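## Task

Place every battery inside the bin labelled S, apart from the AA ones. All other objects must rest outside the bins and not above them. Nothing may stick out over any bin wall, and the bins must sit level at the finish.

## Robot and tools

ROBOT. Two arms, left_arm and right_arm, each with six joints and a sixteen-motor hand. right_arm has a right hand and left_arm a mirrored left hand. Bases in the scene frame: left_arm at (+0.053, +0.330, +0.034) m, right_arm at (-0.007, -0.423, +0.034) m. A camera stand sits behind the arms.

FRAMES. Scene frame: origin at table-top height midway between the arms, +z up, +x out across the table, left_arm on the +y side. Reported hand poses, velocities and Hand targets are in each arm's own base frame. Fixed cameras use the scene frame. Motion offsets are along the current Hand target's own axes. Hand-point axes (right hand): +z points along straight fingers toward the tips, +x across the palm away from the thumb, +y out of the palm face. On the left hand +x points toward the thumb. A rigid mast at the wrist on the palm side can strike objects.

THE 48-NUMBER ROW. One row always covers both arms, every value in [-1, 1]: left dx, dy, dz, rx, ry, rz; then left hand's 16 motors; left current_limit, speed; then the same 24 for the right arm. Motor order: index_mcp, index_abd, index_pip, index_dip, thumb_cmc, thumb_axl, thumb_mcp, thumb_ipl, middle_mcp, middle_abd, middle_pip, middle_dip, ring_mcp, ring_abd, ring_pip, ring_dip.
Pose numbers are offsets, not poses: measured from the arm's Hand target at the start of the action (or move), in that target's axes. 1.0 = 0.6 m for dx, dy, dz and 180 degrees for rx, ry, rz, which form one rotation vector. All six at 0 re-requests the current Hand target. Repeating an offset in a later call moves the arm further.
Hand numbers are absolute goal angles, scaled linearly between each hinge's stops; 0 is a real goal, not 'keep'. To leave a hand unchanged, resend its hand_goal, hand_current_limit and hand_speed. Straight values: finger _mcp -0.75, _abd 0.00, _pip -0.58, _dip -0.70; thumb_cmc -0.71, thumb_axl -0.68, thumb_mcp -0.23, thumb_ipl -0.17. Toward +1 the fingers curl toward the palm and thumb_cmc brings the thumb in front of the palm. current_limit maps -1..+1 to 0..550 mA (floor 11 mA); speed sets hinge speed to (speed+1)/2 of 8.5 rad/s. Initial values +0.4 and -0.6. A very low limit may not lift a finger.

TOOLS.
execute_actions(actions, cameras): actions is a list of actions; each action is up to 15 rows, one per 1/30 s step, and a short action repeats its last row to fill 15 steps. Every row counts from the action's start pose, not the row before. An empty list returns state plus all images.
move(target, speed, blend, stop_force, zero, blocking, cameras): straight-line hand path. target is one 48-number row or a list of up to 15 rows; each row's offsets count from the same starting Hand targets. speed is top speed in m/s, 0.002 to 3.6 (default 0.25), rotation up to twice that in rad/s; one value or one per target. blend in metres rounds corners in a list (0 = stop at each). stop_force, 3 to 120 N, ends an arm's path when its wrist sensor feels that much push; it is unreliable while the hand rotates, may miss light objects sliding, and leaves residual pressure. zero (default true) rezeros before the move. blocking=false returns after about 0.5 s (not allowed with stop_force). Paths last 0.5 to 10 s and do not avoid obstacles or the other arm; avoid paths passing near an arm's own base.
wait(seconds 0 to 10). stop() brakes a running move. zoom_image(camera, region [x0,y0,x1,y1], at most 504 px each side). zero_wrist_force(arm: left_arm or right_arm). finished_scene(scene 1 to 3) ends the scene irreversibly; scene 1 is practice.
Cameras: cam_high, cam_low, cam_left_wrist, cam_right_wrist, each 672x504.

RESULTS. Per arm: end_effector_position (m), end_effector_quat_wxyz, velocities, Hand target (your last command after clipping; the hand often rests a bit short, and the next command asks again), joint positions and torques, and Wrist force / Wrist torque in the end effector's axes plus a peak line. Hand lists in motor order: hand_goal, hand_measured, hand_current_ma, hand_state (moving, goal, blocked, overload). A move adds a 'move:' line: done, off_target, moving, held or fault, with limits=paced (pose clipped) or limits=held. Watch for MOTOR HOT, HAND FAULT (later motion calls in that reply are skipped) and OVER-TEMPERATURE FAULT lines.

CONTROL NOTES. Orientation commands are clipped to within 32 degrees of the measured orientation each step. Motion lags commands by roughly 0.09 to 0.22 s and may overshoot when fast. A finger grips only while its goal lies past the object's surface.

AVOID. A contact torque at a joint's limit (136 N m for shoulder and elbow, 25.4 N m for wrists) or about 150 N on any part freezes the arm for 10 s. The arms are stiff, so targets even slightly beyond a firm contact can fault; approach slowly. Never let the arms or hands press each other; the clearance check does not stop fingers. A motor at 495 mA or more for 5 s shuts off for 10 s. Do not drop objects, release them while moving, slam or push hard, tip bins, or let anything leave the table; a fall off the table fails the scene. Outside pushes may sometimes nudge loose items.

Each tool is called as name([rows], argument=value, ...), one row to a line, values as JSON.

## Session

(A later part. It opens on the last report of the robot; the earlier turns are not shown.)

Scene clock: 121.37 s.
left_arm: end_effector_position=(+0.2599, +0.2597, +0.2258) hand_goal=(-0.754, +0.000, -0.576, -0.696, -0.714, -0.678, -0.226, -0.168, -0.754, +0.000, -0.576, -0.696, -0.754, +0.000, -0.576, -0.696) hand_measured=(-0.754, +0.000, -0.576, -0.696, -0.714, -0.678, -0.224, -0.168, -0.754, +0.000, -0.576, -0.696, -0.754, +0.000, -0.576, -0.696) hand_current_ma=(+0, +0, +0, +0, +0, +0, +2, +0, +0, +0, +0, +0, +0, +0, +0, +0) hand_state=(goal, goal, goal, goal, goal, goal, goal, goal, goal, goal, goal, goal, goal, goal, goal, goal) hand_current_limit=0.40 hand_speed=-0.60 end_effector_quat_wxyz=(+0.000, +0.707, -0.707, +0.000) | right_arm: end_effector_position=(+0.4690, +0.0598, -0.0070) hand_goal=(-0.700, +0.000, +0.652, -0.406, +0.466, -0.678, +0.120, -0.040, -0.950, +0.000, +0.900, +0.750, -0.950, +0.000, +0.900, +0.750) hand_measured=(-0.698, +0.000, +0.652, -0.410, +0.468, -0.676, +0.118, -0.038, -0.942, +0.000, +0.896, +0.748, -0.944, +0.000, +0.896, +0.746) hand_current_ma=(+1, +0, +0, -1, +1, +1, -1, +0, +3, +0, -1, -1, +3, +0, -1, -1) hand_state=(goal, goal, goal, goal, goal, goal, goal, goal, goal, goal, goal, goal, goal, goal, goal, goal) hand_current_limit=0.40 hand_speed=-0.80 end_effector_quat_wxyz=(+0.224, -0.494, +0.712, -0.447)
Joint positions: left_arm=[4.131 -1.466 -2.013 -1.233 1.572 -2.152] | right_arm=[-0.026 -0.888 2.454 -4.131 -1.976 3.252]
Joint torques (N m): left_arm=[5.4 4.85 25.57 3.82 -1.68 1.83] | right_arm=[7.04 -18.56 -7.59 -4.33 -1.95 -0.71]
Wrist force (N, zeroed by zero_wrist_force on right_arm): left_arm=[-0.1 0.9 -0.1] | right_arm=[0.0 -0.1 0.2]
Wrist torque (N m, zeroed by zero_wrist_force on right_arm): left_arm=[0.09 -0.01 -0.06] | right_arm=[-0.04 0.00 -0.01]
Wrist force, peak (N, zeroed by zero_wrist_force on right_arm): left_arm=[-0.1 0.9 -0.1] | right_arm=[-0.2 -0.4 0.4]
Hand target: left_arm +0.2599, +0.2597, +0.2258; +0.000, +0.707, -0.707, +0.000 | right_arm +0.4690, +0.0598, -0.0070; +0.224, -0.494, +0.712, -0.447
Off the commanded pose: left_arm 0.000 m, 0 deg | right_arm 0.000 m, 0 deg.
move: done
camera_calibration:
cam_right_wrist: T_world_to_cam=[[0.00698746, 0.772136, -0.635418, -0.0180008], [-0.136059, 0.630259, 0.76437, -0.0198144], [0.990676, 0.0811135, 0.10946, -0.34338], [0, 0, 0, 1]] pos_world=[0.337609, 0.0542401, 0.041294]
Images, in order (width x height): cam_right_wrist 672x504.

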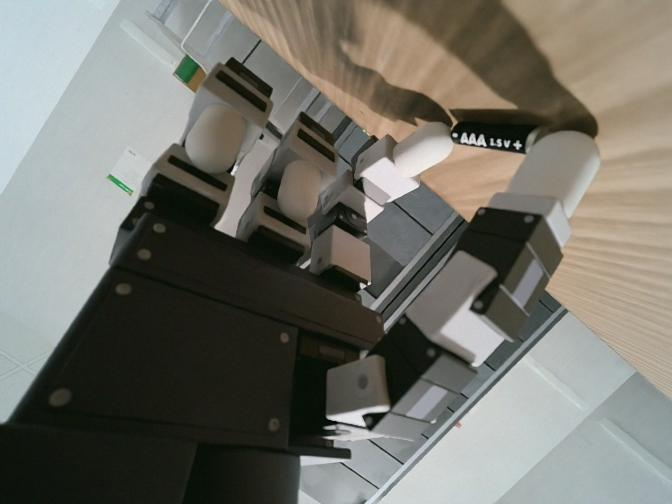

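move(target=[0,0,0,0,0,0,-0.754,0,-0.576,-0.696,-0.714,-0.678,-0.226,-0.168,-0.754,0,-0.576,-0.696,-0.754,0,-0.576,-0.696,0.4,-0.6,0,0,0,0,0,0,-0.55,0,0.653,-0.406,0.466,-0.678,0.18,-0.04,-0.95,0,0.9,0.75,-0.95,0,0.9,0.75,0.1,-0.85], cameras=["cam_right_wrist"])

zoom_image(camera="cam_right_wrist", region=[380, 0, 671, 240])

Scene clock: 122.93 s.
left_arm: end_effector_position=(+0.2599, +0.2597, +0.2258) hand_goal=(-0.754, +0.000, -0.576, -0.696, -0.714, -0.678, -0.226, -0.168, -0.754, +0.000, -0.576, -0.696, -0.754, +0.000, -0.576, -0.696) hand_measured=(-0.754, +0.000, -0.576, -0.696, -0.714, -0.678, -0.224, -0.168, -0.754, +0.000, -0.576, -0.696, -0.754, +0.000, -0.576, -0.696) hand_current_ma=(+0, +0, +0, +0, +0, +0, +2, +0, +0, +0, +0, +0, +0, +0, +0, +0) hand_state=(goal, goal, goal, goal, goal, goal, goal, goal, goal, goal, goal, goal, goal, goal, goal, goal) hand_current_limit=0.40 hand_speed=-0.60 end_effector_quat_wxyz=(+0.000, +0.707, -0.707, +0.000) | right_arm: end_effector_position=(+0.4690, +0.0598, -0.0070) hand_goal=(-0.550, +0.000, +0.652, -0.406, +0.466, -0.678, +0.180, -0.040, -0.950, +0.000, +0.900, +0.750, -0.950, +0.000, +0.900, +0.750) hand_measured=(-0.662, +0.000, +0.642, -0.406, +0.468, -0.676, +0.134, -0.050, -0.942, +0.000, +0.896, +0.748, -0.944, +0.000, +0.896, +0.746) hand_current_ma=(-302, +0, -6, +0, +0, +1, -98, -10, +3, +0, -1, -1, +3, +0, -1, -1) hand_state=(blocked, goal, goal, goal, goal, goal, blocked, goal, goal, goal, goal, goal, goal, goal, goal, goal) hand_current_limit=0.10 hand_speed=-0.85 end_effector_quat_wxyz=(+0.224, -0.494, +0.712, -0.447)
Joint positions: left_arm=[4.131 -1.466 -2.013 -1.233 1.572 -2.152] | right_arm=[-0.026 -0.888 2.454 -4.131 -1.976 3.252]
Joint torques (N m): left_arm=[4.33 5.96 25.65 3.72 -1.64 1.96] | right_arm=[7.04 -19.39 -4.07 -2.06 -1.48 -0.71]
Wrist force (N, zeroed by zero_wrist_force on right_arm): left_arm=[0.0 0.7 0.0] | right_arm=[0.5 -6.8 -1.1]
Wrist torque (N m, zeroed by zero_wrist_force on right_arm): left_arm=[0.05 -0.01 -0.06] | right_arm=[-0.13 0.00 0.10]
Wrist force, peak (N, zeroed by zero_wrist_force on right_arm): left_arm=[-0.3 1.0 0.0] | right_arm=[0.5 -6.8 -1.0]
Hand target: left_arm +0.2599, +0.2597, +0.2258; +0.000, +0.707, -0.707, +0.000 | right_arm +0.4690, +0.0598, -0.0070; +0.224, -0.494, +0.712, -0.447
Off the commanded pose: left_arm 0.000 m, 0 deg | right_arm 0.000 m, 0 deg.
move: done
camera_calibration:
cam_right_wrist: T_world_to_cam=[[0.00706034, 0.772103, -0.635458, -0.0180222], [-0.13615, 0.630299, 0.764321, -0.019784], [0.990663, 0.0811211, 0.109572, -0.343381], [0, 0, 0, 1]] pos_world=[0.337608, 0.0542403, 0.0412938]
Images, in order (width x height): cam_right_wrist 672x504.

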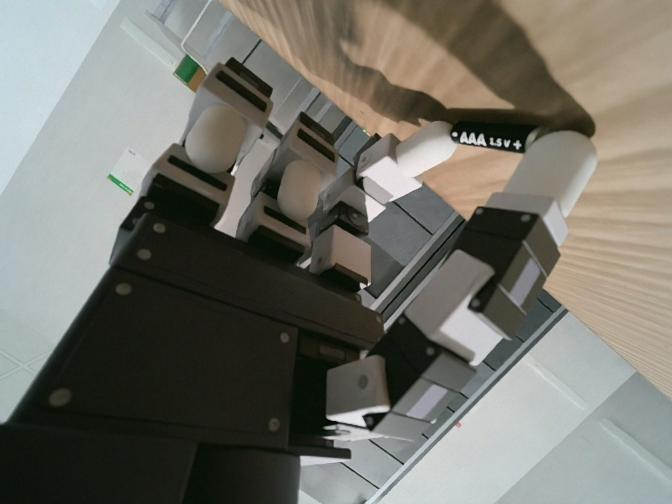

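Scaled by 1.732.

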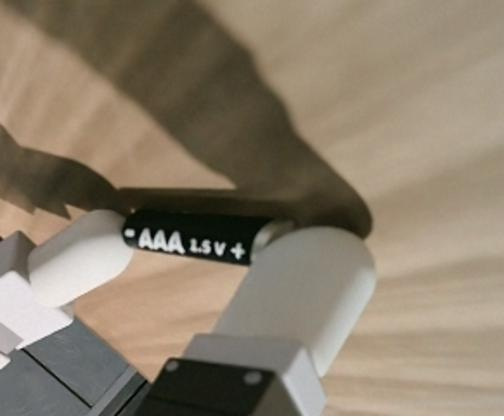

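move(target=[0,0,0,0,0,0,-0.754,0,-0.576,-0.696,-0.714,-0.678,-0.226,-0.168,-0.754,0,-0.576,-0.696,-0.754,0,-0.576,-0.696,0.4,-0.6,0.0060,-0.0429,-0.0250,0,0,0,-0.55,0,0.653,-0.406,0.466,-0.678,0.18,-0.04,-0.95,0,0.9,0.75,-0.95,0,0.9,0.75,0.1,-0.85], speed=0.05, cameras=["cam_right_wrist"])

zoom_image(camera="cam_right_wrist", region=[380, 0, 671, 240])

Scene clock: 125.10 s.
left_arm: end_effector_position=(+0.2599, +0.2597, +0.2258) hand_goal=(-0.754, +0.000, -0.576, -0.696, -0.714, -0.678, -0.226, -0.168, -0.754, +0.000, -0.576, -0.696, -0.754, +0.000, -0.576, -0.696) hand_measured=(-0.754, +0.000, -0.576, -0.696, -0.714, -0.678, -0.224, -0.168, -0.754, +0.000, -0.576, -0.696, -0.754, +0.000, -0.576, -0.696) hand_current_ma=(+0, +0, +0, +0, +0, +0, +2, +0, +0, +0, +0, +0, +0, +0, +0, +0) hand_state=(goal, goal, goal, goal, goal, goal, goal, goal, goal, goal, goal, goal, goal, goal, goal, goal) hand_current_limit=0.40 hand_speed=-0.60 end_effector_quat_wxyz=(+0.000, +0.707, -0.707, +0.000) | right_arm: end_effector_position=(+0.4691, +0.0598, +0.0230) hand_goal=(-0.550, +0.000, +0.652, -0.406, +0.466, -0.678, +0.180, -0.040, -0.950, +0.000, +0.900, +0.750, -0.950, +0.000, +0.900, +0.750) hand_measured=(-0.636, +0.000, +0.620, -0.422, +0.468, -0.676, +0.134, -0.058, -0.942, +0.000, +0.896, +0.748, -0.944, +0.000, +0.896, +0.746) hand_current_ma=(-200, +0, -35, -12, +0, +1, -98, -25, +3, +0, -1, -1, +3, +0, -1, -1) hand_state=(blocked, goal, blocked, goal, goal, goal, blocked, goal, goal, goal, goal, goal, goal, goal, goal, goal) hand_current_limit=0.10 hand_speed=-0.85 end_effector_quat_wxyz=(+0.224, -0.494, +0.712, -0.446)
Joint positions: left_arm=[4.131 -1.466 -2.013 -1.233 1.572 -2.152] | right_arm=[-0.026 -1 2.467 -4.033 -1.976 3.252]
Joint torques (N m): left_arm=[4.57 7.14 26.35 3.81 -1.69 1.8] | right_arm=[6.89 -40.58 2.51 -0.87 -1.72 1.48]
Wrist force (N, zeroed by zero_wrist_force on right_arm): left_arm=[-0.1 0.8 0.0] | right_arm=[-0.2 -0.3 0.2]
Wrist torque (N m, zeroed by zero_wrist_force on right_arm): left_arm=[0.07 -0.01 -0.06] | right_arm=[-0.06 0.03 -0.03]
Wrist force, peak (N, zeroed by zero_wrist_force on right_arm): left_arm=[-0.2 1.0 -0.2] | right_arm=[0.5 -7.0 -1.0]
Hand target: left_arm +0.2599, +0.2597, +0.2258; +0.000, +0.707, -0.707, +0.000 | right_arm +0.4691, +0.0598, +0.0230; +0.224, -0.494, +0.712, -0.447
Off the commanded pose: left_arm 0.000 m, 0 deg | right_arm 0.000 m, 0 deg.
move: done
camera_calibration:
cam_right_wrist: T_world_to_cam=[[0.00691112, 0.77213, -0.635427, 0.00102497], [-0.136122, 0.630254, 0.764363, -0.0426473], [0.990668, 0.0812128, 0.109459, -0.346656], [0, 0, 0, 1]] pos_world=[0.337608, 0.0542401, 0.0711939]
Images, in order (width x height): cam_right_wrist 672x504.

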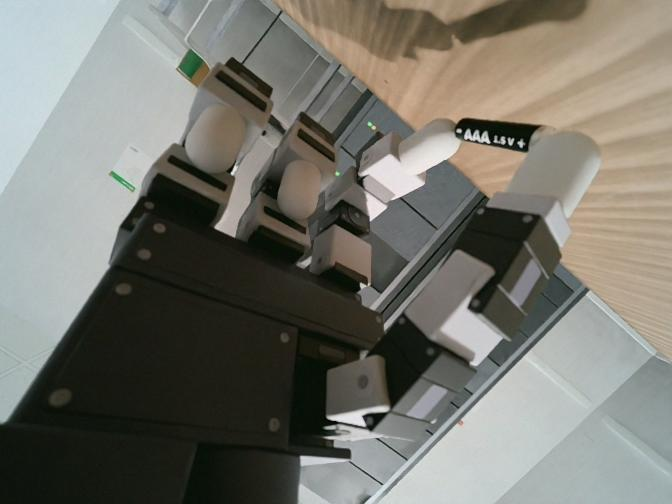

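Scaled by 1.732.

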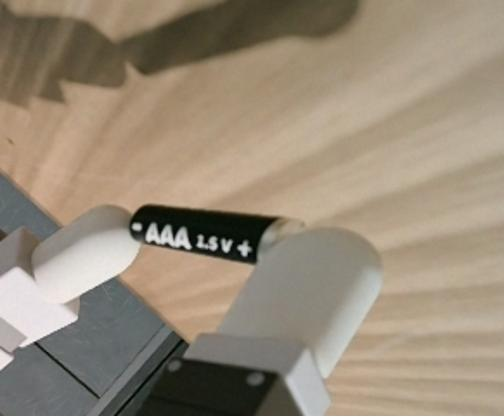

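move([
  [0,0,0,0,0,0,-0.754,0,-0.576,-0.696,-0.714,-0.678,-0.226,-0.168,-0.754,0,-0.576,-0.696,-0.754,0,-0.576,-0.696,0.4,-0.6,0.0201,-0.1430,-0.0833,0,0,0,-0.52,0,0.653,-0.406,0.466,-0.678,0.19,-0.04,-0.95,0,0.9,0.75,-0.95,0,0.9,0.75,0.1,-0.85],
  [0,0,0,0,0,0,-0.754,0,-0.576,-0.696,-0.714,-0.678,-0.226,-0.168,-0.754,0,-0.576,-0.696,-0.754,0,-0.576,-0.696,0.4,-0.6,-0.8077,0.0872,-0.5678,0.0596,-0.4240,-0.2472,-0.52,0,0.653,-0.406,0.466,-0.678,0.19,-0.04,-0.95,0,0.9,0.75,-0.95,0,0.9,0.75,0.1,-0.85],
], speed=[0.15,0.28], blend=[0.04,0], cameras=["cam_right_wrist","cam_high"])

zoom_image(camera="cam_right_wrist", region=[380, 0, 671, 240])

Scene clock: 132.93 s.
left_arm: end_effector_position=(+0.2599, +0.2597, +0.2258) hand_goal=(-0.754, +0.000, -0.576, -0.696, -0.714, -0.678, -0.226, -0.168, -0.754, +0.000, -0.576, -0.696, -0.754, +0.000, -0.576, -0.696) hand_measured=(-0.754, +0.000, -0.576, -0.696, -0.714, -0.678, -0.224, -0.168, -0.754, +0.000, -0.576, -0.696, -0.754, +0.000, -0.576, -0.696) hand_current_ma=(+0, +0, +0, +0, +0, +0, +2, +0, +0, +0, +0, +0, +0, +0, +0, +0) hand_state=(goal, goal, goal, goal, goal, goal, goal, goal, goal, goal, goal, goal, goal, goal, goal, goal) hand_current_limit=0.40 hand_speed=-0.60 end_effector_quat_wxyz=(+0.000, +0.707, -0.707, +0.000) | right_arm: end_effector_position=(+0.3836, +0.6445, +0.0899) hand_goal=(-0.520, +0.000, +0.652, -0.406, +0.466, -0.678, +0.190, -0.040, -0.950, +0.000, +0.900, +0.750, -0.950, +0.000, +0.900, +0.750) hand_measured=(-0.624, +0.000, +0.614, -0.426, +0.466, -0.676, +0.134, -0.062, -0.942, +0.000, +0.896, +0.748, -0.944, +0.000, +0.896, +0.746) hand_current_ma=(-273, +0, -47, -17, +0, +0, -135, -34, +3, +0, -1, -1, +3, +0, -1, -1) hand_state=(blocked, goal, blocked, blocked, goal, goal, blocked, blocked, goal, goal, goal, goal, goal, goal, goal, goal) hand_current_limit=0.10 hand_speed=-0.85 end_effector_quat_wxyz=(-0.473, +0.851, -0.162, +0.161)
Joint positions: left_arm=[4.131 -1.466 -2.013 -1.233 1.572 -2.152] | right_arm=[0.785 -0.88 1.732 -3.453 -1.337 2.865]
Joint torques (N m): left_arm=[4.21 5.75 25.68 3.92 -1.6 1.88] | right_arm=[7.52 -34.64 -22.31 -0.58 1.63 -1.77]
Wrist force (N, zeroed by zero_wrist_force on right_arm): left_arm=[-0.1 0.8 0.0] | right_arm=[0.0 -0.2 0.1]
Wrist torque (N m, zeroed by zero_wrist_force on right_arm): left_arm=[0.06 -0.01 -0.06] | right_arm=[-0.03 0.00 0.10]
Wrist force, peak (N, zeroed by zero_wrist_force on right_arm): left_arm=[0.1 1.1 0.0] | right_arm=[-1.0 -0.7 1.0]
Hand target: left_arm +0.2599, +0.2597, +0.2258; +0.000, +0.707, -0.707, +0.000 | right_arm +0.3836, +0.6445, +0.0899; -0.473, +0.851, -0.162, +0.161
Off the commanded pose: left_arm 0.000 m, 0 deg | right_arm 0.000 m, 0 deg.
move: done
camera_calibration:
cam_right_wrist: T_world_to_cam=[[-0.772907, 0.0210748, -0.634169, 0.375845], [-0.631335, -0.125549, 0.76528, 0.203013], [-0.0634909, 0.991864, 0.110343, -0.499433], [0, 0, 0, 1]] pos_world=[0.386953, 0.512937, 0.138096]
Images, in order (width x height): cam_high 672x504, cam_right_wrist 672x504.

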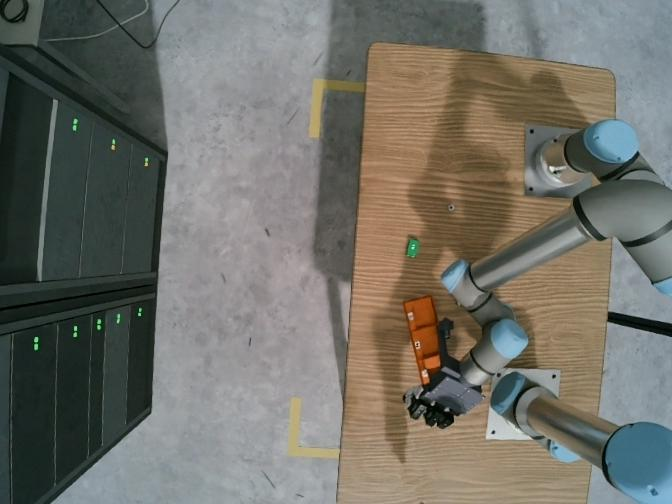

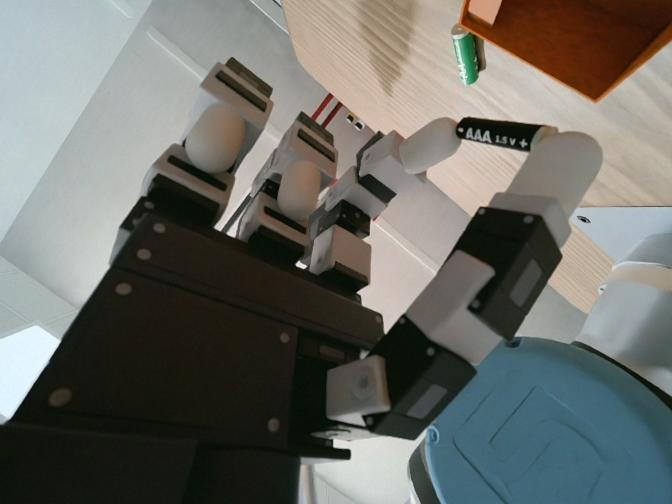

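Scaled by 1.732.

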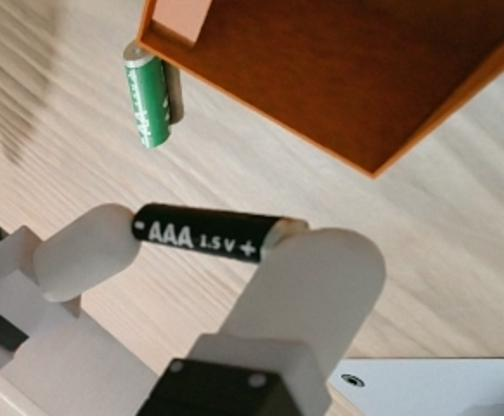

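move(target=[0,0,0,0,0,0,-0.754,0,-0.576,-0.696,-0.714,-0.678,-0.226,-0.168,-0.754,0,-0.576,-0.696,-0.754,0,-0.576,-0.696,0.4,-0.6,-0.0045,0.0315,-0.1548,0,0,0,-0.52,0,0.653,-0.406,0.466,-0.678,0.19,-0.04,-0.95,0,0.9,0.75,-0.95,0,0.9,0.75,0.1,-0.85], speed=0.2, cameras=["cam_right_wrist","cam_high"])

zoom_image(camera="cam_right_wrist", region=[380, 0, 671, 240])

zoom_image(camera="cam_high", region=[380, 280, 500, 430])

Scene clock: 138.00 s.
left_arm: end_effector_position=(+0.2599, +0.2597, +0.2258) hand_goal=(-0.754, +0.000, -0.576, -0.696, -0.714, -0.678, -0.226, -0.168, -0.754, +0.000, -0.576, -0.696, -0.754, +0.000, -0.576, -0.696) hand_measured=(-0.754, +0.000, -0.576, -0.696, -0.714, -0.678, -0.224, -0.168, -0.754, +0.000, -0.576, -0.696, -0.754, +0.000, -0.576, -0.696) hand_current_ma=(+0, +0, +0, +0, +0, +0, +2, +0, +0, +0, +0, +0, +0, +0, +0, +0) hand_state=(goal, goal, goal, goal, goal, goal, goal, goal, goal, goal, goal, goal, goal, goal, goal, goal) hand_current_limit=0.40 hand_speed=-0.60 end_effector_quat_wxyz=(+0.000, +0.707, -0.707, +0.000) | right_arm: end_effector_position=(+0.3393, +0.5663, +0.1198) hand_goal=(-0.520, +0.000, +0.652, -0.406, +0.466, -0.678, +0.190, -0.040, -0.950, +0.000, +0.900, +0.750, -0.950, +0.000, +0.900, +0.750) hand_measured=(-0.624, +0.000, +0.614, -0.426, +0.466, -0.676, +0.134, -0.064, -0.942, +0.000, +0.896, +0.748, -0.944, +0.000, +0.896, +0.746) hand_current_ma=(-272, +0, -47, -17, +0, +0, -135, -34, +3, +0, -1, -1, +3, +0, -1, -1) hand_state=(blocked, goal, blocked, blocked, goal, goal, blocked, blocked, goal, goal, goal, goal, goal, goal, goal, goal) hand_current_limit=0.10 hand_speed=-0.85 end_effector_quat_wxyz=(-0.473, +0.851, -0.162, +0.161)
Joint positions: left_arm=[4.131 -1.466 -2.013 -1.233 1.572 -2.152] | right_arm=[0.736 -1.083 2.006 -3.517 -1.296 2.839]
Joint torques (N m): left_arm=[4.32 6.07 25.67 3.78 -1.5 1.83] | right_arm=[-7.44 -49.21 -9.09 -4.55 1.72 -1.78]
Wrist force (N, zeroed by zero_wrist_force on right_arm): left_arm=[-0.1 0.8 -0.3] | right_arm=[0.0 0.0 0.2]
Wrist torque (N m, zeroed by zero_wrist_force on right_arm): left_arm=[0.10 -0.01 -0.07] | right_arm=[-0.02 0.00 0.09]
Wrist force, peak (N, zeroed by zero_wrist_force on right_arm): left_arm=[-0.1 1.0 -0.2] | right_arm=[-0.4 -0.6 1.4]
Hand target: left_arm +0.2599, +0.2597, +0.2258; +0.000, +0.707, -0.707, +0.000 | right_arm +0.3392, +0.5663, +0.1199; -0.473, +0.851, -0.162, +0.161
Off the commanded pose: left_arm 0.000 m, 0 deg | right_arm 0.000 m, 0 deg.
move: done
camera_calibration:
cam_right_wrist: T_world_to_cam=[[-0.772901, 0.0209983, -0.634179, 0.362169], [-0.631332, -0.125611, 0.765272, 0.142322], [-0.0635904, 0.991857, 0.110342, -0.42805], [0, 0, 0, 1]] pos_world=[0.342553, 0.434837, 0.167996]
Images, in order (width x height): cam_high 672x504, cam_right_wrist 672x504.

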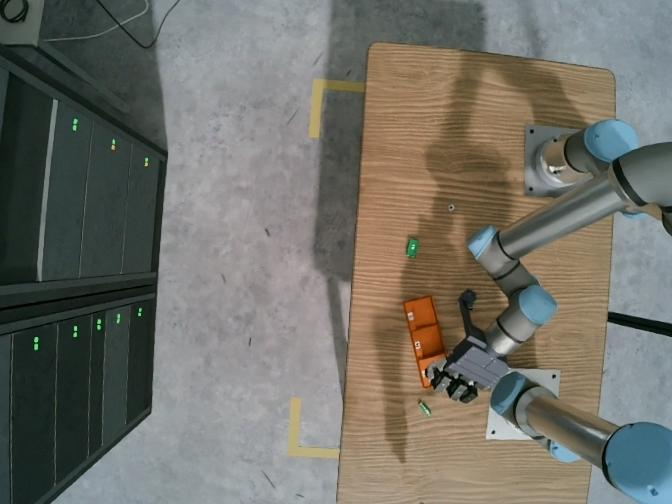

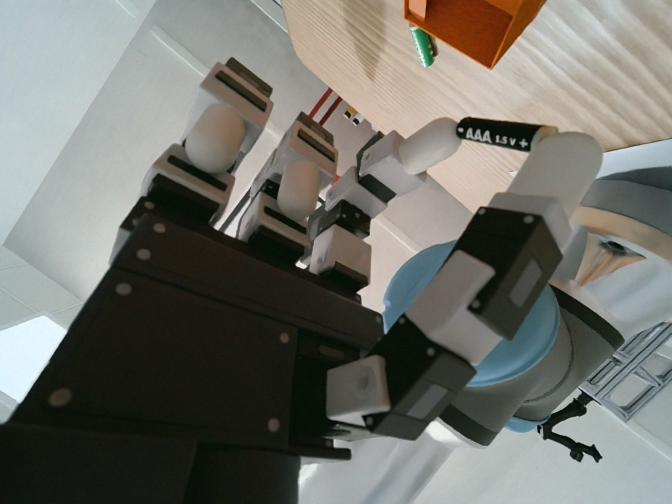

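Scaled by 1.732.

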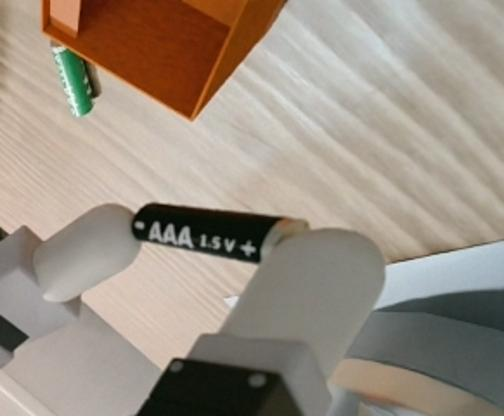

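Scaled by 3.360.

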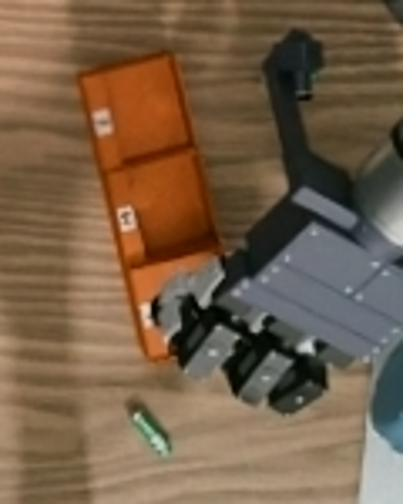

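move(target=[0,0,0,0,0,0,-0.754,0,-0.576,-0.696,-0.714,-0.678,-0.226,-0.168,-0.754,0,-0.576,-0.696,-0.754,0,-0.576,-0.696,0.4,-0.6,0.0160,0.0090,0.1882,0,0,0,-0.52,0,0.653,-0.406,0.466,-0.678,0.19,-0.04,-0.95,0,0.9,0.75,-0.95,0,0.9,0.75,0.1,-0.85], speed=0.15, cameras=["cam_right_wrist"])

zoom_image(camera="cam_right_wrist", region=[380, 0, 671, 240])

Scene clock: 145.13 s.
left_arm: end_effector_position=(+0.2599, +0.2597, +0.2258) hand_goal=(-0.754, +0.000, -0.576, -0.696, -0.714, -0.678, -0.226, -0.168, -0.754, +0.000, -0.576, -0.696, -0.754, +0.000, -0.576, -0.696) hand_measured=(-0.754, +0.000, -0.576, -0.696, -0.714, -0.678, -0.224, -0.168, -0.754, +0.000, -0.576, -0.696, -0.754, +0.000, -0.576, -0.696) hand_current_ma=(+0, +0, +0, +0, +0, +0, +2, +0, +0, +0, +0, +0, +0, +0, +0, +0) hand_state=(goal, goal, goal, goal, goal, goal, goal, goal, goal, goal, goal, goal, goal, goal, goal, goal) hand_current_limit=0.40 hand_speed=-0.60 end_effector_quat_wxyz=(+0.000, +0.707, -0.707, +0.000) | right_arm: end_effector_position=(+0.3953, +0.6445, +0.0599) hand_goal=(-0.520, +0.000, +0.652, -0.406, +0.466, -0.678, +0.190, -0.040, -0.950, +0.000, +0.900, +0.750, -0.950, +0.000, +0.900, +0.750) hand_measured=(-0.624, +0.000, +0.614, -0.426, +0.466, -0.676, +0.134, -0.064, -0.942, +0.000, +0.896, +0.748, -0.944, +0.000, +0.896, +0.746) hand_current_ma=(-272, +0, -48, -17, +0, +0, -135, -34, +3, +0, -1, -1, +3, +0, -1, -1) hand_state=(blocked, goal, blocked, blocked, goal, goal, blocked, blocked, goal, goal, goal, goal, goal, goal, goal, goal) hand_current_limit=0.10 hand_speed=-0.85 end_effector_quat_wxyz=(-0.473, +0.851, -0.162, +0.161)
Joint positions: left_arm=[4.131 -1.466 -2.013 -1.233 1.572 -2.152] | right_arm=[0.77 -0.816 1.715 -3.498 -1.325 2.857]
Joint torques (N m): left_arm=[2.92 6.19 25.05 3.73 -1.75 1.83] | right_arm=[7.46 -35.98 -21.39 -0.71 -1.4 1.57]
Wrist force (N, zeroed by zero_wrist_force on right_arm): left_arm=[0.0 0.7 -0.1] | right_arm=[-0.2 -0.1 0.2]
Wrist torque (N m, zeroed by zero_wrist_force on right_arm): left_arm=[0.06 -0.02 -0.04] | right_arm=[-0.02 0.03 -0.03]
Wrist force, peak (N, zeroed by zero_wrist_force on right_arm): left_arm=[-0.1 1.0 -0.2] | right_arm=[0.0 -0.1 1.4]
Hand target: left_arm +0.2599, +0.2597, +0.2258; +0.000, +0.707, -0.707, +0.000 | right_arm +0.3954, +0.6445, +0.0598; -0.473, +0.851, -0.162, +0.161
Off the commanded pose: left_arm 0.000 m, 0 deg | right_arm 0.000 m, 0 deg.
move: done
camera_calibration:
cam_right_wrist: T_world_to_cam=[[-0.772902, 0.0209981, -0.634178, 0.365838], [-0.631331, -0.125611, 0.765274, 0.233466], [-0.0635904, 0.991857, 0.110342, -0.495326], [0, 0, 0, 1]] pos_world=[0.398653, 0.512937, 0.107996]
Images, in order (width x height): cam_right_wrist 672x504.

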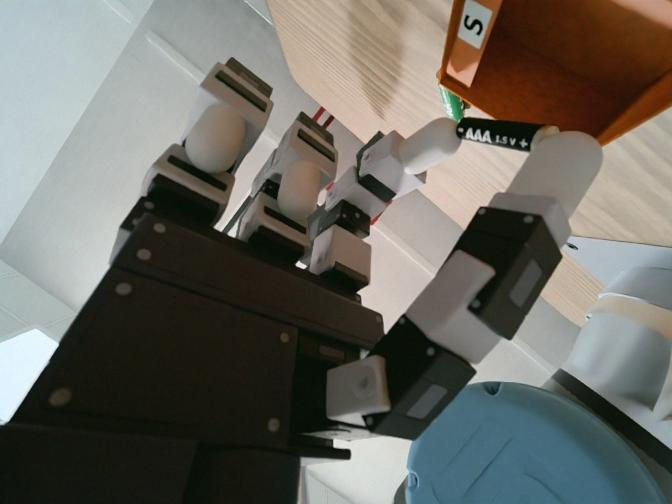

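Scaled by 1.732.

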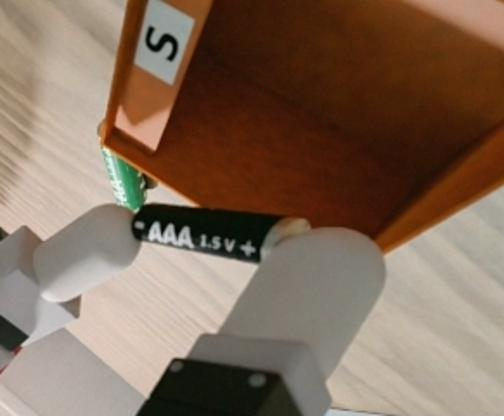

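zero_wrist_force(arm="right_arm")

move(target=[0,0,0,0,0,0,-0.754,0,-0.576,-0.696,-0.714,-0.678,-0.226,-0.168,-0.754,0,-0.576,-0.696,-0.754,0,-0.576,-0.696,0.4,-0.6,-0.0085,0.0473,0.03,0,0,0,-0.52,0,0.653,-0.406,0.466,-0.678,0.19,-0.04,-0.95,0,0.9,0.75,-0.95,0,0.9,0.75,0.1,-0.85], speed=0.04, stop_force=3, cameras=["cam_right_wrist"])

zoom_image(camera="cam_right_wrist", region=[380, 0, 671, 240])

Wrist force sensor zeroed.

Scene clock: 149.13 s.
left_arm: end_effector_position=(+0.2599, +0.2597, +0.2258) hand_goal=(-0.754, +0.000, -0.576, -0.696, -0.714, -0.678, -0.226, -0.168, -0.754, +0.000, -0.576, -0.696, -0.754, +0.000, -0.576, -0.696) hand_measured=(-0.754, +0.000, -0.576, -0.696, -0.714, -0.678, -0.224, -0.168, -0.754, +0.000, -0.576, -0.696, -0.754, +0.000, -0.576, -0.696) hand_current_ma=(+0, +0, +0, +0, +0, +0, +2, +0, +0, +0, +0, +0, +0, +0, +0, +0) hand_state=(goal, goal, goal, goal, goal, goal, goal, goal, goal, goal, goal, goal, goal, goal, goal, goal) hand_current_limit=0.40 hand_speed=-0.60 end_effector_quat_wxyz=(+0.000, +0.707, -0.707, +0.000) | right_arm: end_effector_position=(+0.3950, +0.6458, +0.0310) hand_goal=(-0.520, +0.000, +0.652, -0.406, +0.466, -0.678, +0.190, -0.040, -0.950, +0.000, +0.900, +0.750, -0.950, +0.000, +0.900, +0.750) hand_measured=(-0.620, +0.002, +0.618, -0.424, +0.466, -0.676, +0.130, -0.068, -0.942, +0.000, +0.896, +0.748, -0.942, +0.000, +0.896, +0.746) hand_current_ma=(-250, +0, -42, -15, +0, +0, -153, -44, +4, +0, -1, -1, +3, +0, -1, -1) hand_state=(blocked, goal, blocked, goal, goal, goal, blocked, blocked, goal, goal, goal, goal, goal, goal, goal, goal) hand_current_limit=0.10 hand_speed=-0.85 end_effector_quat_wxyz=(-0.473, +0.851, -0.162, +0.161)
Joint positions: left_arm=[4.131 -1.466 -2.013 -1.233 1.572 -2.152] | right_arm=[0.773 -0.76 1.71 -3.549 -1.327 2.858]
Joint torques (N m): left_arm=[3.38 6.17 24.88 3.82 -1.65 1.66] | right_arm=[-7.45 -60.82 -7.4 -0.81 1.6 -0.99]
Wrist force (N, zeroed by zero_wrist_force on right_arm): left_arm=[0.1 0.7 -0.2] | right_arm=[0.1 0.1 0.1]
Wrist torque (N m, zeroed by zero_wrist_force on right_arm): left_arm=[0.07 -0.03 -0.05] | right_arm=[-0.01 -0.02 0.01]
Wrist force, peak (N, zeroed by zero_wrist_force on right_arm): left_arm=[0.0 1.0 0.0] | right_arm=[0.8 -2.8 -2.4]
Hand target: left_arm +0.2599, +0.2597, +0.2258; +0.000, +0.707, -0.707, +0.000 | right_arm +0.3950, +0.6458, +0.0310; -0.473, +0.851, -0.162, +0.161 (not the last commanded pose)
Off the commanded pose: left_arm 0.000 m, 0 deg | right_arm 0.005 m, 0 deg.
move: contact (right_arm)
camera_calibration:
cam_right_wrist: T_world_to_cam=[[-0.772896, 0.0209356, -0.634187, 0.347204], [-0.631338, -0.125535, 0.76528, 0.255456], [-0.0635913, 0.991868, 0.110243, -0.49345], [0, 0, 0, 1]] pos_world=[0.398253, 0.514237, 0.0790963]
Images, in order (width x height): cam_right_wrist 672x504.

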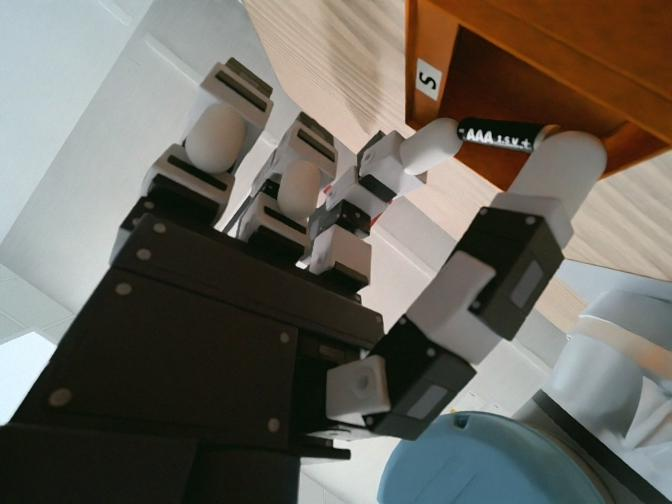

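Scaled by 1.732.

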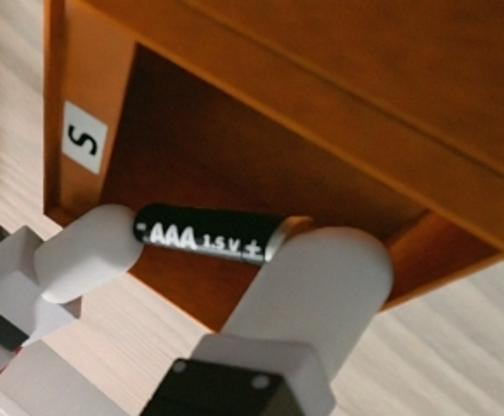

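move(target=[0,0,0,0,0,0,-0.754,0,-0.576,-0.696,-0.714,-0.678,-0.226,-0.168,-0.754,0,-0.576,-0.696,-0.754,0,-0.576,-0.696,0.4,-0.6,0,0,0,0,0,0,-0.74,0,0.653,-0.406,0.466,-0.678,0.07,0.0,-0.95,0,0.9,0.75,-0.95,0,0.9,0.75,0.4,-0.6], cameras=["cam_right_wrist"])

zoom_image(camera="cam_right_wrist", region=[380, 0, 671, 240])

Scene clock: 150.37 s.
left_arm: end_effector_position=(+0.2599, +0.2597, +0.2258) hand_goal=(-0.754, +0.000, -0.576, -0.696, -0.714, -0.678, -0.226, -0.168, -0.754, +0.000, -0.576, -0.696, -0.754, +0.000, -0.576, -0.696) hand_measured=(-0.754, +0.000, -0.576, -0.696, -0.714, -0.678, -0.224, -0.168, -0.754, +0.000, -0.576, -0.696, -0.754, +0.000, -0.576, -0.696) hand_current_ma=(+0, +0, +0, +0, +0, +0, +2, +0, +0, +0, +0, +0, +0, +0, +0, +0) hand_state=(goal, goal, goal, goal, goal, goal, goal, goal, goal, goal, goal, goal, goal, goal, goal, goal) hand_current_limit=0.40 hand_speed=-0.60 end_effector_quat_wxyz=(+0.000, +0.707, -0.707, +0.000) | right_arm: end_effector_position=(+0.3950, +0.6458, +0.0310) hand_goal=(-0.740, +0.000, +0.652, -0.406, +0.466, -0.678, +0.070, +0.000, -0.950, +0.000, +0.900, +0.750, -0.950, +0.000, +0.900, +0.750) hand_measured=(-0.708, +0.002, +0.656, -0.404, +0.466, -0.676, +0.076, +0.000, -0.942, +0.000, +0.896, +0.748, -0.942, +0.000, +0.896, +0.746) hand_current_ma=(+40, +0, +2, +0, +0, +0, +5, +0, +4, +0, -1, -1, +3, +0, -1, -1) hand_state=(blocked, goal, goal, goal, goal, goal, goal, goal, goal, goal, goal, goal, goal, goal, goal, goal) hand_current_limit=0.40 hand_speed=-0.60 end_effector_quat_wxyz=(-0.473, +0.851, -0.162, +0.161)
Joint positions: left_arm=[4.131 -1.466 -2.013 -1.233 1.572 -2.152] | right_arm=[0.773 -0.76 1.71 -3.549 -1.327 2.858]
Joint torques (N m): left_arm=[3.37 7.42 25.01 3.73 -1.57 1.87] | right_arm=[-6.9 -59.76 -6.86 -0.9 1.61 -0.98]
Wrist force (N, zeroed by zero_wrist_force on right_arm): left_arm=[0.0 0.7 -0.2] | right_arm=[0.3 -0.1 -0.5]
Wrist torque (N m, zeroed by zero_wrist_force on right_arm): left_arm=[0.08 -0.02 -0.05] | right_arm=[-0.03 -0.01 0.00]
Wrist force, peak (N, zeroed by zero_wrist_force on right_arm): left_arm=[0.1 1.0 -0.2] | right_arm=[0.5 -0.3 -0.5]
Hand target: left_arm +0.2599, +0.2597, +0.2258; +0.000, +0.707, -0.707, +0.000 | right_arm +0.3950, +0.6458, +0.0310; -0.473, +0.851, -0.162, +0.161
Off the commanded pose: left_arm 0.000 m, 0 deg | right_arm 0.000 m, 0 deg.
move: done
camera_calibration:
cam_right_wrist: T_world_to_cam=[[-0.772896, 0.0209356, -0.634187, 0.347204], [-0.631338, -0.125535, 0.76528, 0.255456], [-0.0635913, 0.991868, 0.110243, -0.49345], [0, 0, 0, 1]] pos_world=[0.398253, 0.514237, 0.0790963]
Images, in order (width x height): cam_right_wrist 672x504.

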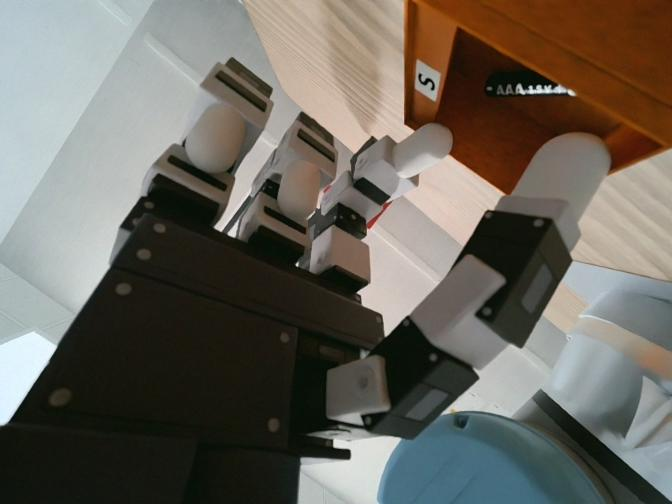

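Scaled by 1.732.

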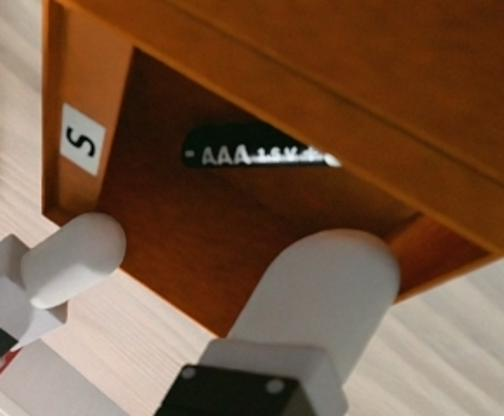

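move([
  [0,0,0,0,0,0,-0.754,0,-0.576,-0.696,-0.714,-0.678,-0.226,-0.168,-0.754,0,-0.576,-0.696,-0.754,0,-0.576,-0.696,0.4,-0.6,0.0201,-0.1429,-0.0833,0,0,0,-0.63,0,0.785,-0.623,0.466,-0.678,0.036,0.02,-0.95,0,0.9,0.75,-0.95,0,0.9,0.75,0.4,-0.6],
  [0,0,0,0,0,0,-0.754,0,-0.576,-0.696,-0.714,-0.678,-0.226,-0.168,-0.754,0,-0.576,-0.696,-0.754,0,-0.576,-0.696,0.4,-0.6,0.3222,0.2397,-0.4965,-0.0351,0.2496,0.1456,-0.63,0,0.785,-0.623,0.466,-0.678,0.036,0.02,-0.95,0,0.9,0.75,-0.95,0,0.9,0.75,0.4,-0.6],
], speed=[0.1,0.35], blend=[0.03,0], cameras=["cam_right_wrist","cam_high"])

zoom_image(camera="cam_right_wrist", region=[420, 0, 621, 160])

zoom_image(camera="cam_high", region=[390, 285, 470, 425])

Scene clock: 157.83 s.
left_arm: end_effector_position=(+0.2599, +0.2597, +0.2258) hand_goal=(-0.754, +0.000, -0.576, -0.696, -0.714, -0.678, -0.226, -0.168, -0.754, +0.000, -0.576, -0.696, -0.754, +0.000, -0.576, -0.696) hand_measured=(-0.754, +0.000, -0.576, -0.696, -0.714, -0.678, -0.224, -0.168, -0.754, +0.000, -0.576, -0.696, -0.754, +0.000, -0.576, -0.696) hand_current_ma=(+0, +0, +0, +0, +0, +0, +2, +0, +0, +0, +0, +0, +0, +0, +0, +0) hand_state=(goal, goal, goal, goal, goal, goal, goal, goal, goal, goal, goal, goal, goal, goal, goal, goal) hand_current_limit=0.40 hand_speed=-0.60 end_effector_quat_wxyz=(+0.000, +0.707, -0.707, +0.000) | right_arm: end_effector_position=(+0.4231, +0.2669, +0.0800) hand_goal=(-0.630, +0.000, +0.784, -0.624, +0.466, -0.678, +0.036, +0.020, -0.950, +0.000, +0.900, +0.750, -0.950, +0.000, +0.900, +0.750) hand_measured=(-0.628, +0.002, +0.778, -0.622, +0.466, -0.676, +0.038, +0.018, -0.942, +0.000, +0.896, +0.748, -0.942, +0.000, +0.896, +0.746) hand_current_ma=(+1, +0, -2, +1, +0, +0, +1, +0, +4, +0, -1, -1, +3, +0, -1, -1) hand_state=(goal, goal, goal, goal, goal, goal, goal, goal, goal, goal, goal, goal, goal, goal, goal, goal) hand_current_limit=0.40 hand_speed=-0.60 end_effector_quat_wxyz=(-0.353, +0.692, -0.521, +0.353)
Joint positions: left_arm=[4.131 -1.466 -2.013 -1.233 1.572 -2.152] | right_arm=[0.333 -1.189 2.438 -3.858 -1.737 3.099]
Joint torques (N m): left_arm=[2.33 5.88 24.01 3.92 -1.63 1.72] | right_arm=[-8.13 -37.92 -2.41 -4.43 1.32 -1.82]
Wrist force (N, zeroed by zero_wrist_force on right_arm): left_arm=[0.0 0.7 -0.2] | right_arm=[0.2 -0.1 0.2]
Wrist torque (N m, zeroed by zero_wrist_force on right_arm): left_arm=[0.08 -0.01 -0.05] | right_arm=[-0.03 -0.02 0.07]
Wrist force, peak (N, zeroed by zero_wrist_force on right_arm): left_arm=[-0.1 1.1 -0.3] | right_arm=[1.7 0.6 0.0]
Hand target: left_arm +0.2599, +0.2597, +0.2258; +0.000, +0.707, -0.707, +0.000 | right_arm +0.4231, +0.2668, +0.0800; -0.353, +0.692, -0.521, +0.353
Off the commanded pose: left_arm 0.000 m, 0 deg | right_arm 0.000 m, 0 deg.
move: done
camera_calibration:
cam_right_wrist: T_world_to_cam=[[-0.455179, 0.624463, -0.634711, 0.112612], [-0.484553, 0.424317, 0.76496, -0.0207103], [0.747008, 0.655745, 0.109445, -0.374409], [0, 0, 0, 1]] pos_world=[0.320909, 0.183982, 0.128296]
Images, in order (width x height): cam_high 672x504, cam_right_wrist 672x504.

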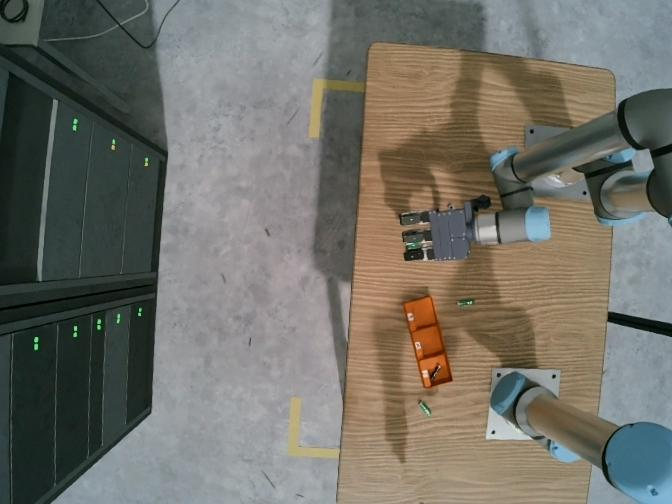

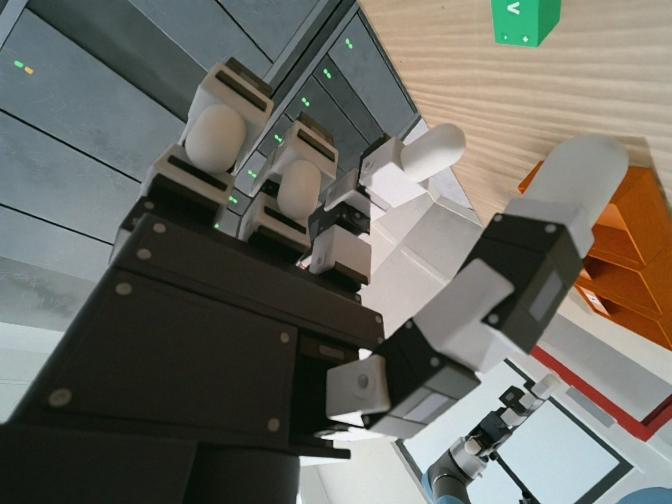

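Scaled by 2.507.

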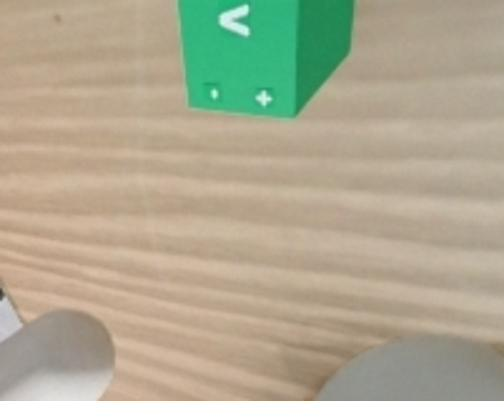

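Scaled by 3.600.

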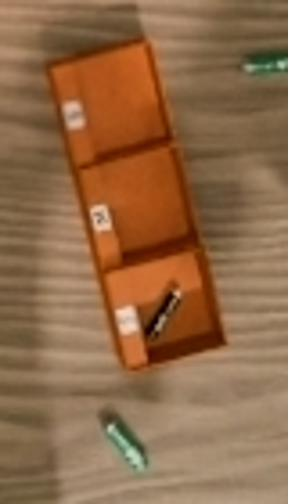

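move(target=[0,0,0,0,0,0,-0.754,0,-0.576,-0.696,-0.714,-0.678,-0.226,-0.168,-0.754,0,-0.576,-0.696,-0.754,0,-0.576,-0.696,0.4,-0.6,-0.0093,0.0660,-0.1155,0,0,0,-0.63,0,0.785,-0.623,0.466,-0.678,0.036,0.02,-0.95,0,0.9,0.75,-0.95,0,0.9,0.75,0.4,-0.6], speed=0.25, cameras=["cam_right_wrist","cam_high"])

zoom_image(camera="cam_right_wrist", region=[380, 0, 581, 160])

zoom_image(camera="cam_high", region=[410, 340, 460, 395])

zoom_image(camera="cam_high", region=[380, 210, 450, 280])

Scene clock: 161.87 s.
left_arm: end_effector_position=(+0.2599, +0.2597, +0.2258) hand_goal=(-0.754, +0.000, -0.576, -0.696, -0.714, -0.678, -0.226, -0.168, -0.754, +0.000, -0.576, -0.696, -0.754, +0.000, -0.576, -0.696) hand_measured=(-0.754, +0.000, -0.576, -0.696, -0.714, -0.678, -0.224, -0.168, -0.754, +0.000, -0.576, -0.696, -0.754, +0.000, -0.576, -0.696) hand_current_ma=(+0, +0, +0, +0, +0, +0, +2, +0, +0, +0, +0, +0, +0, +0, +0, +0) hand_state=(goal, goal, goal, goal, goal, goal, goal, goal, goal, goal, goal, goal, goal, goal, goal, goal) hand_current_limit=0.40 hand_speed=-0.60 end_effector_quat_wxyz=(+0.000, +0.707, -0.707, +0.000) | right_arm: end_effector_position=(+0.3439, +0.2557, +0.0802) hand_goal=(-0.630, +0.000, +0.784, -0.624, +0.466, -0.678, +0.036, +0.020, -0.950, +0.000, +0.900, +0.750, -0.950, +0.000, +0.900, +0.750) hand_measured=(-0.628, +0.002, +0.780, -0.622, +0.466, -0.676, +0.038, +0.018, -0.942, +0.000, +0.896, +0.748, -0.942, +0.000, +0.896, +0.746) hand_current_ma=(+1, +0, -2, +1, +0, +0, +1, +0, +4, +0, -1, -1, +3, +0, -1, -1) hand_state=(goal, goal, goal, goal, goal, goal, goal, goal, goal, goal, goal, goal, goal, goal, goal, goal) hand_current_limit=0.40 hand_speed=-0.60 end_effector_quat_wxyz=(-0.353, +0.692, -0.521, +0.353)
Joint positions: left_arm=[4.131 -1.466 -2.013 -1.233 1.572 -2.152] | right_arm=[0.392 -1.268 2.621 -3.955 -1.788 3.13]
Joint torques (N m): left_arm=[2.16 6.71 24.86 3.81 -1.57 1.95] | right_arm=[7.63 -33.09 -0.37 -4.56 -1.47 1.71]
Wrist force (N, zeroed by zero_wrist_force on right_arm): left_arm=[0.0 0.7 -0.1] | right_arm=[0.2 0.0 0.0]
Wrist torque (N m, zeroed by zero_wrist_force on right_arm): left_arm=[0.07 -0.01 -0.06] | right_arm=[-0.01 -0.02 0.02]
Wrist force, peak (N, zeroed by zero_wrist_force on right_arm): left_arm=[0.0 1.1 -0.2] | right_arm=[0.5 -0.5 1.2]
Hand target: left_arm +0.2599, +0.2597, +0.2258; +0.000, +0.707, -0.707, +0.000 | right_arm +0.3439, +0.2557, +0.0802; -0.353, +0.692, -0.521, +0.353
Off the commanded pose: left_arm 0.000 m, 0 deg | right_arm 0.000 m, 0 deg.
move: done
camera_calibration:
cam_right_wrist: T_world_to_cam=[[-0.455133, 0.624504, -0.634703, 0.0835827], [-0.484521, 0.424343, 0.764965, -0.0544178], [0.747056, 0.655688, 0.109453, -0.308056], [0, 0, 0, 1]] pos_world=[0.24181, 0.172883, 0.128396]
Images, in order (width x height): cam_high 672x504, cam_right_wrist 672x504.

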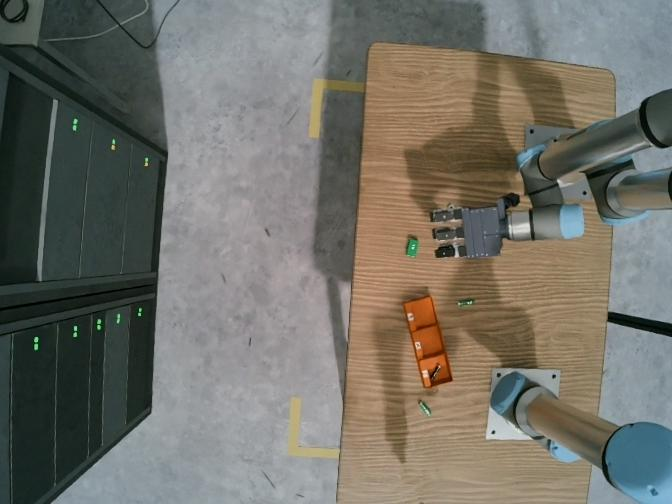

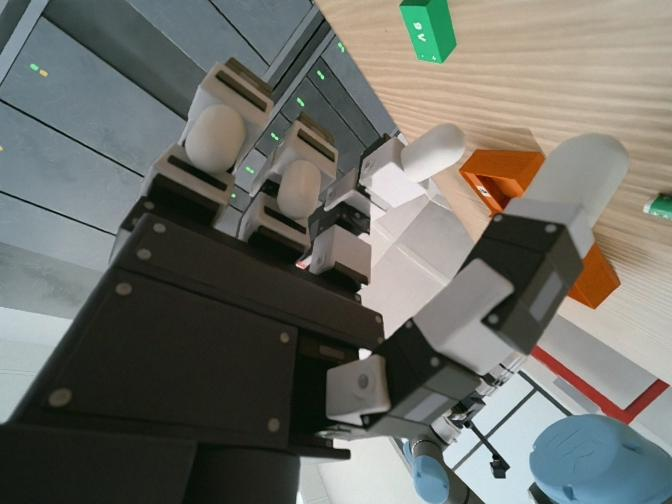

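Scaled by 2.507.

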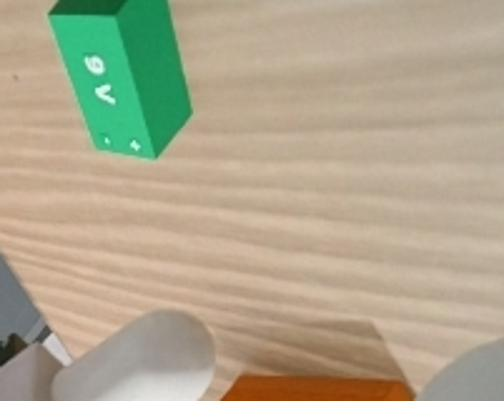

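Scaled by 9.164.

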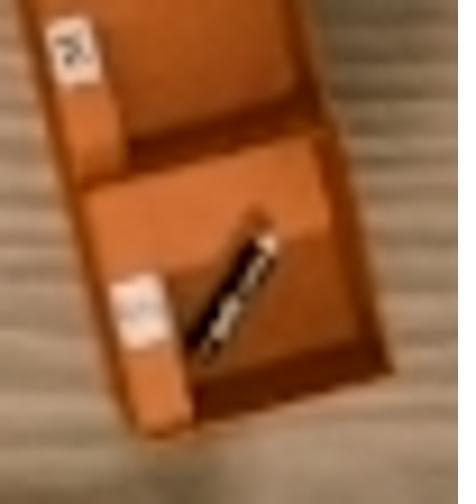

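Scaled by 7.200.

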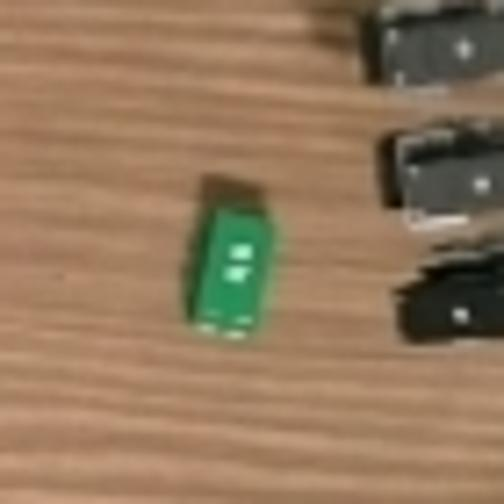

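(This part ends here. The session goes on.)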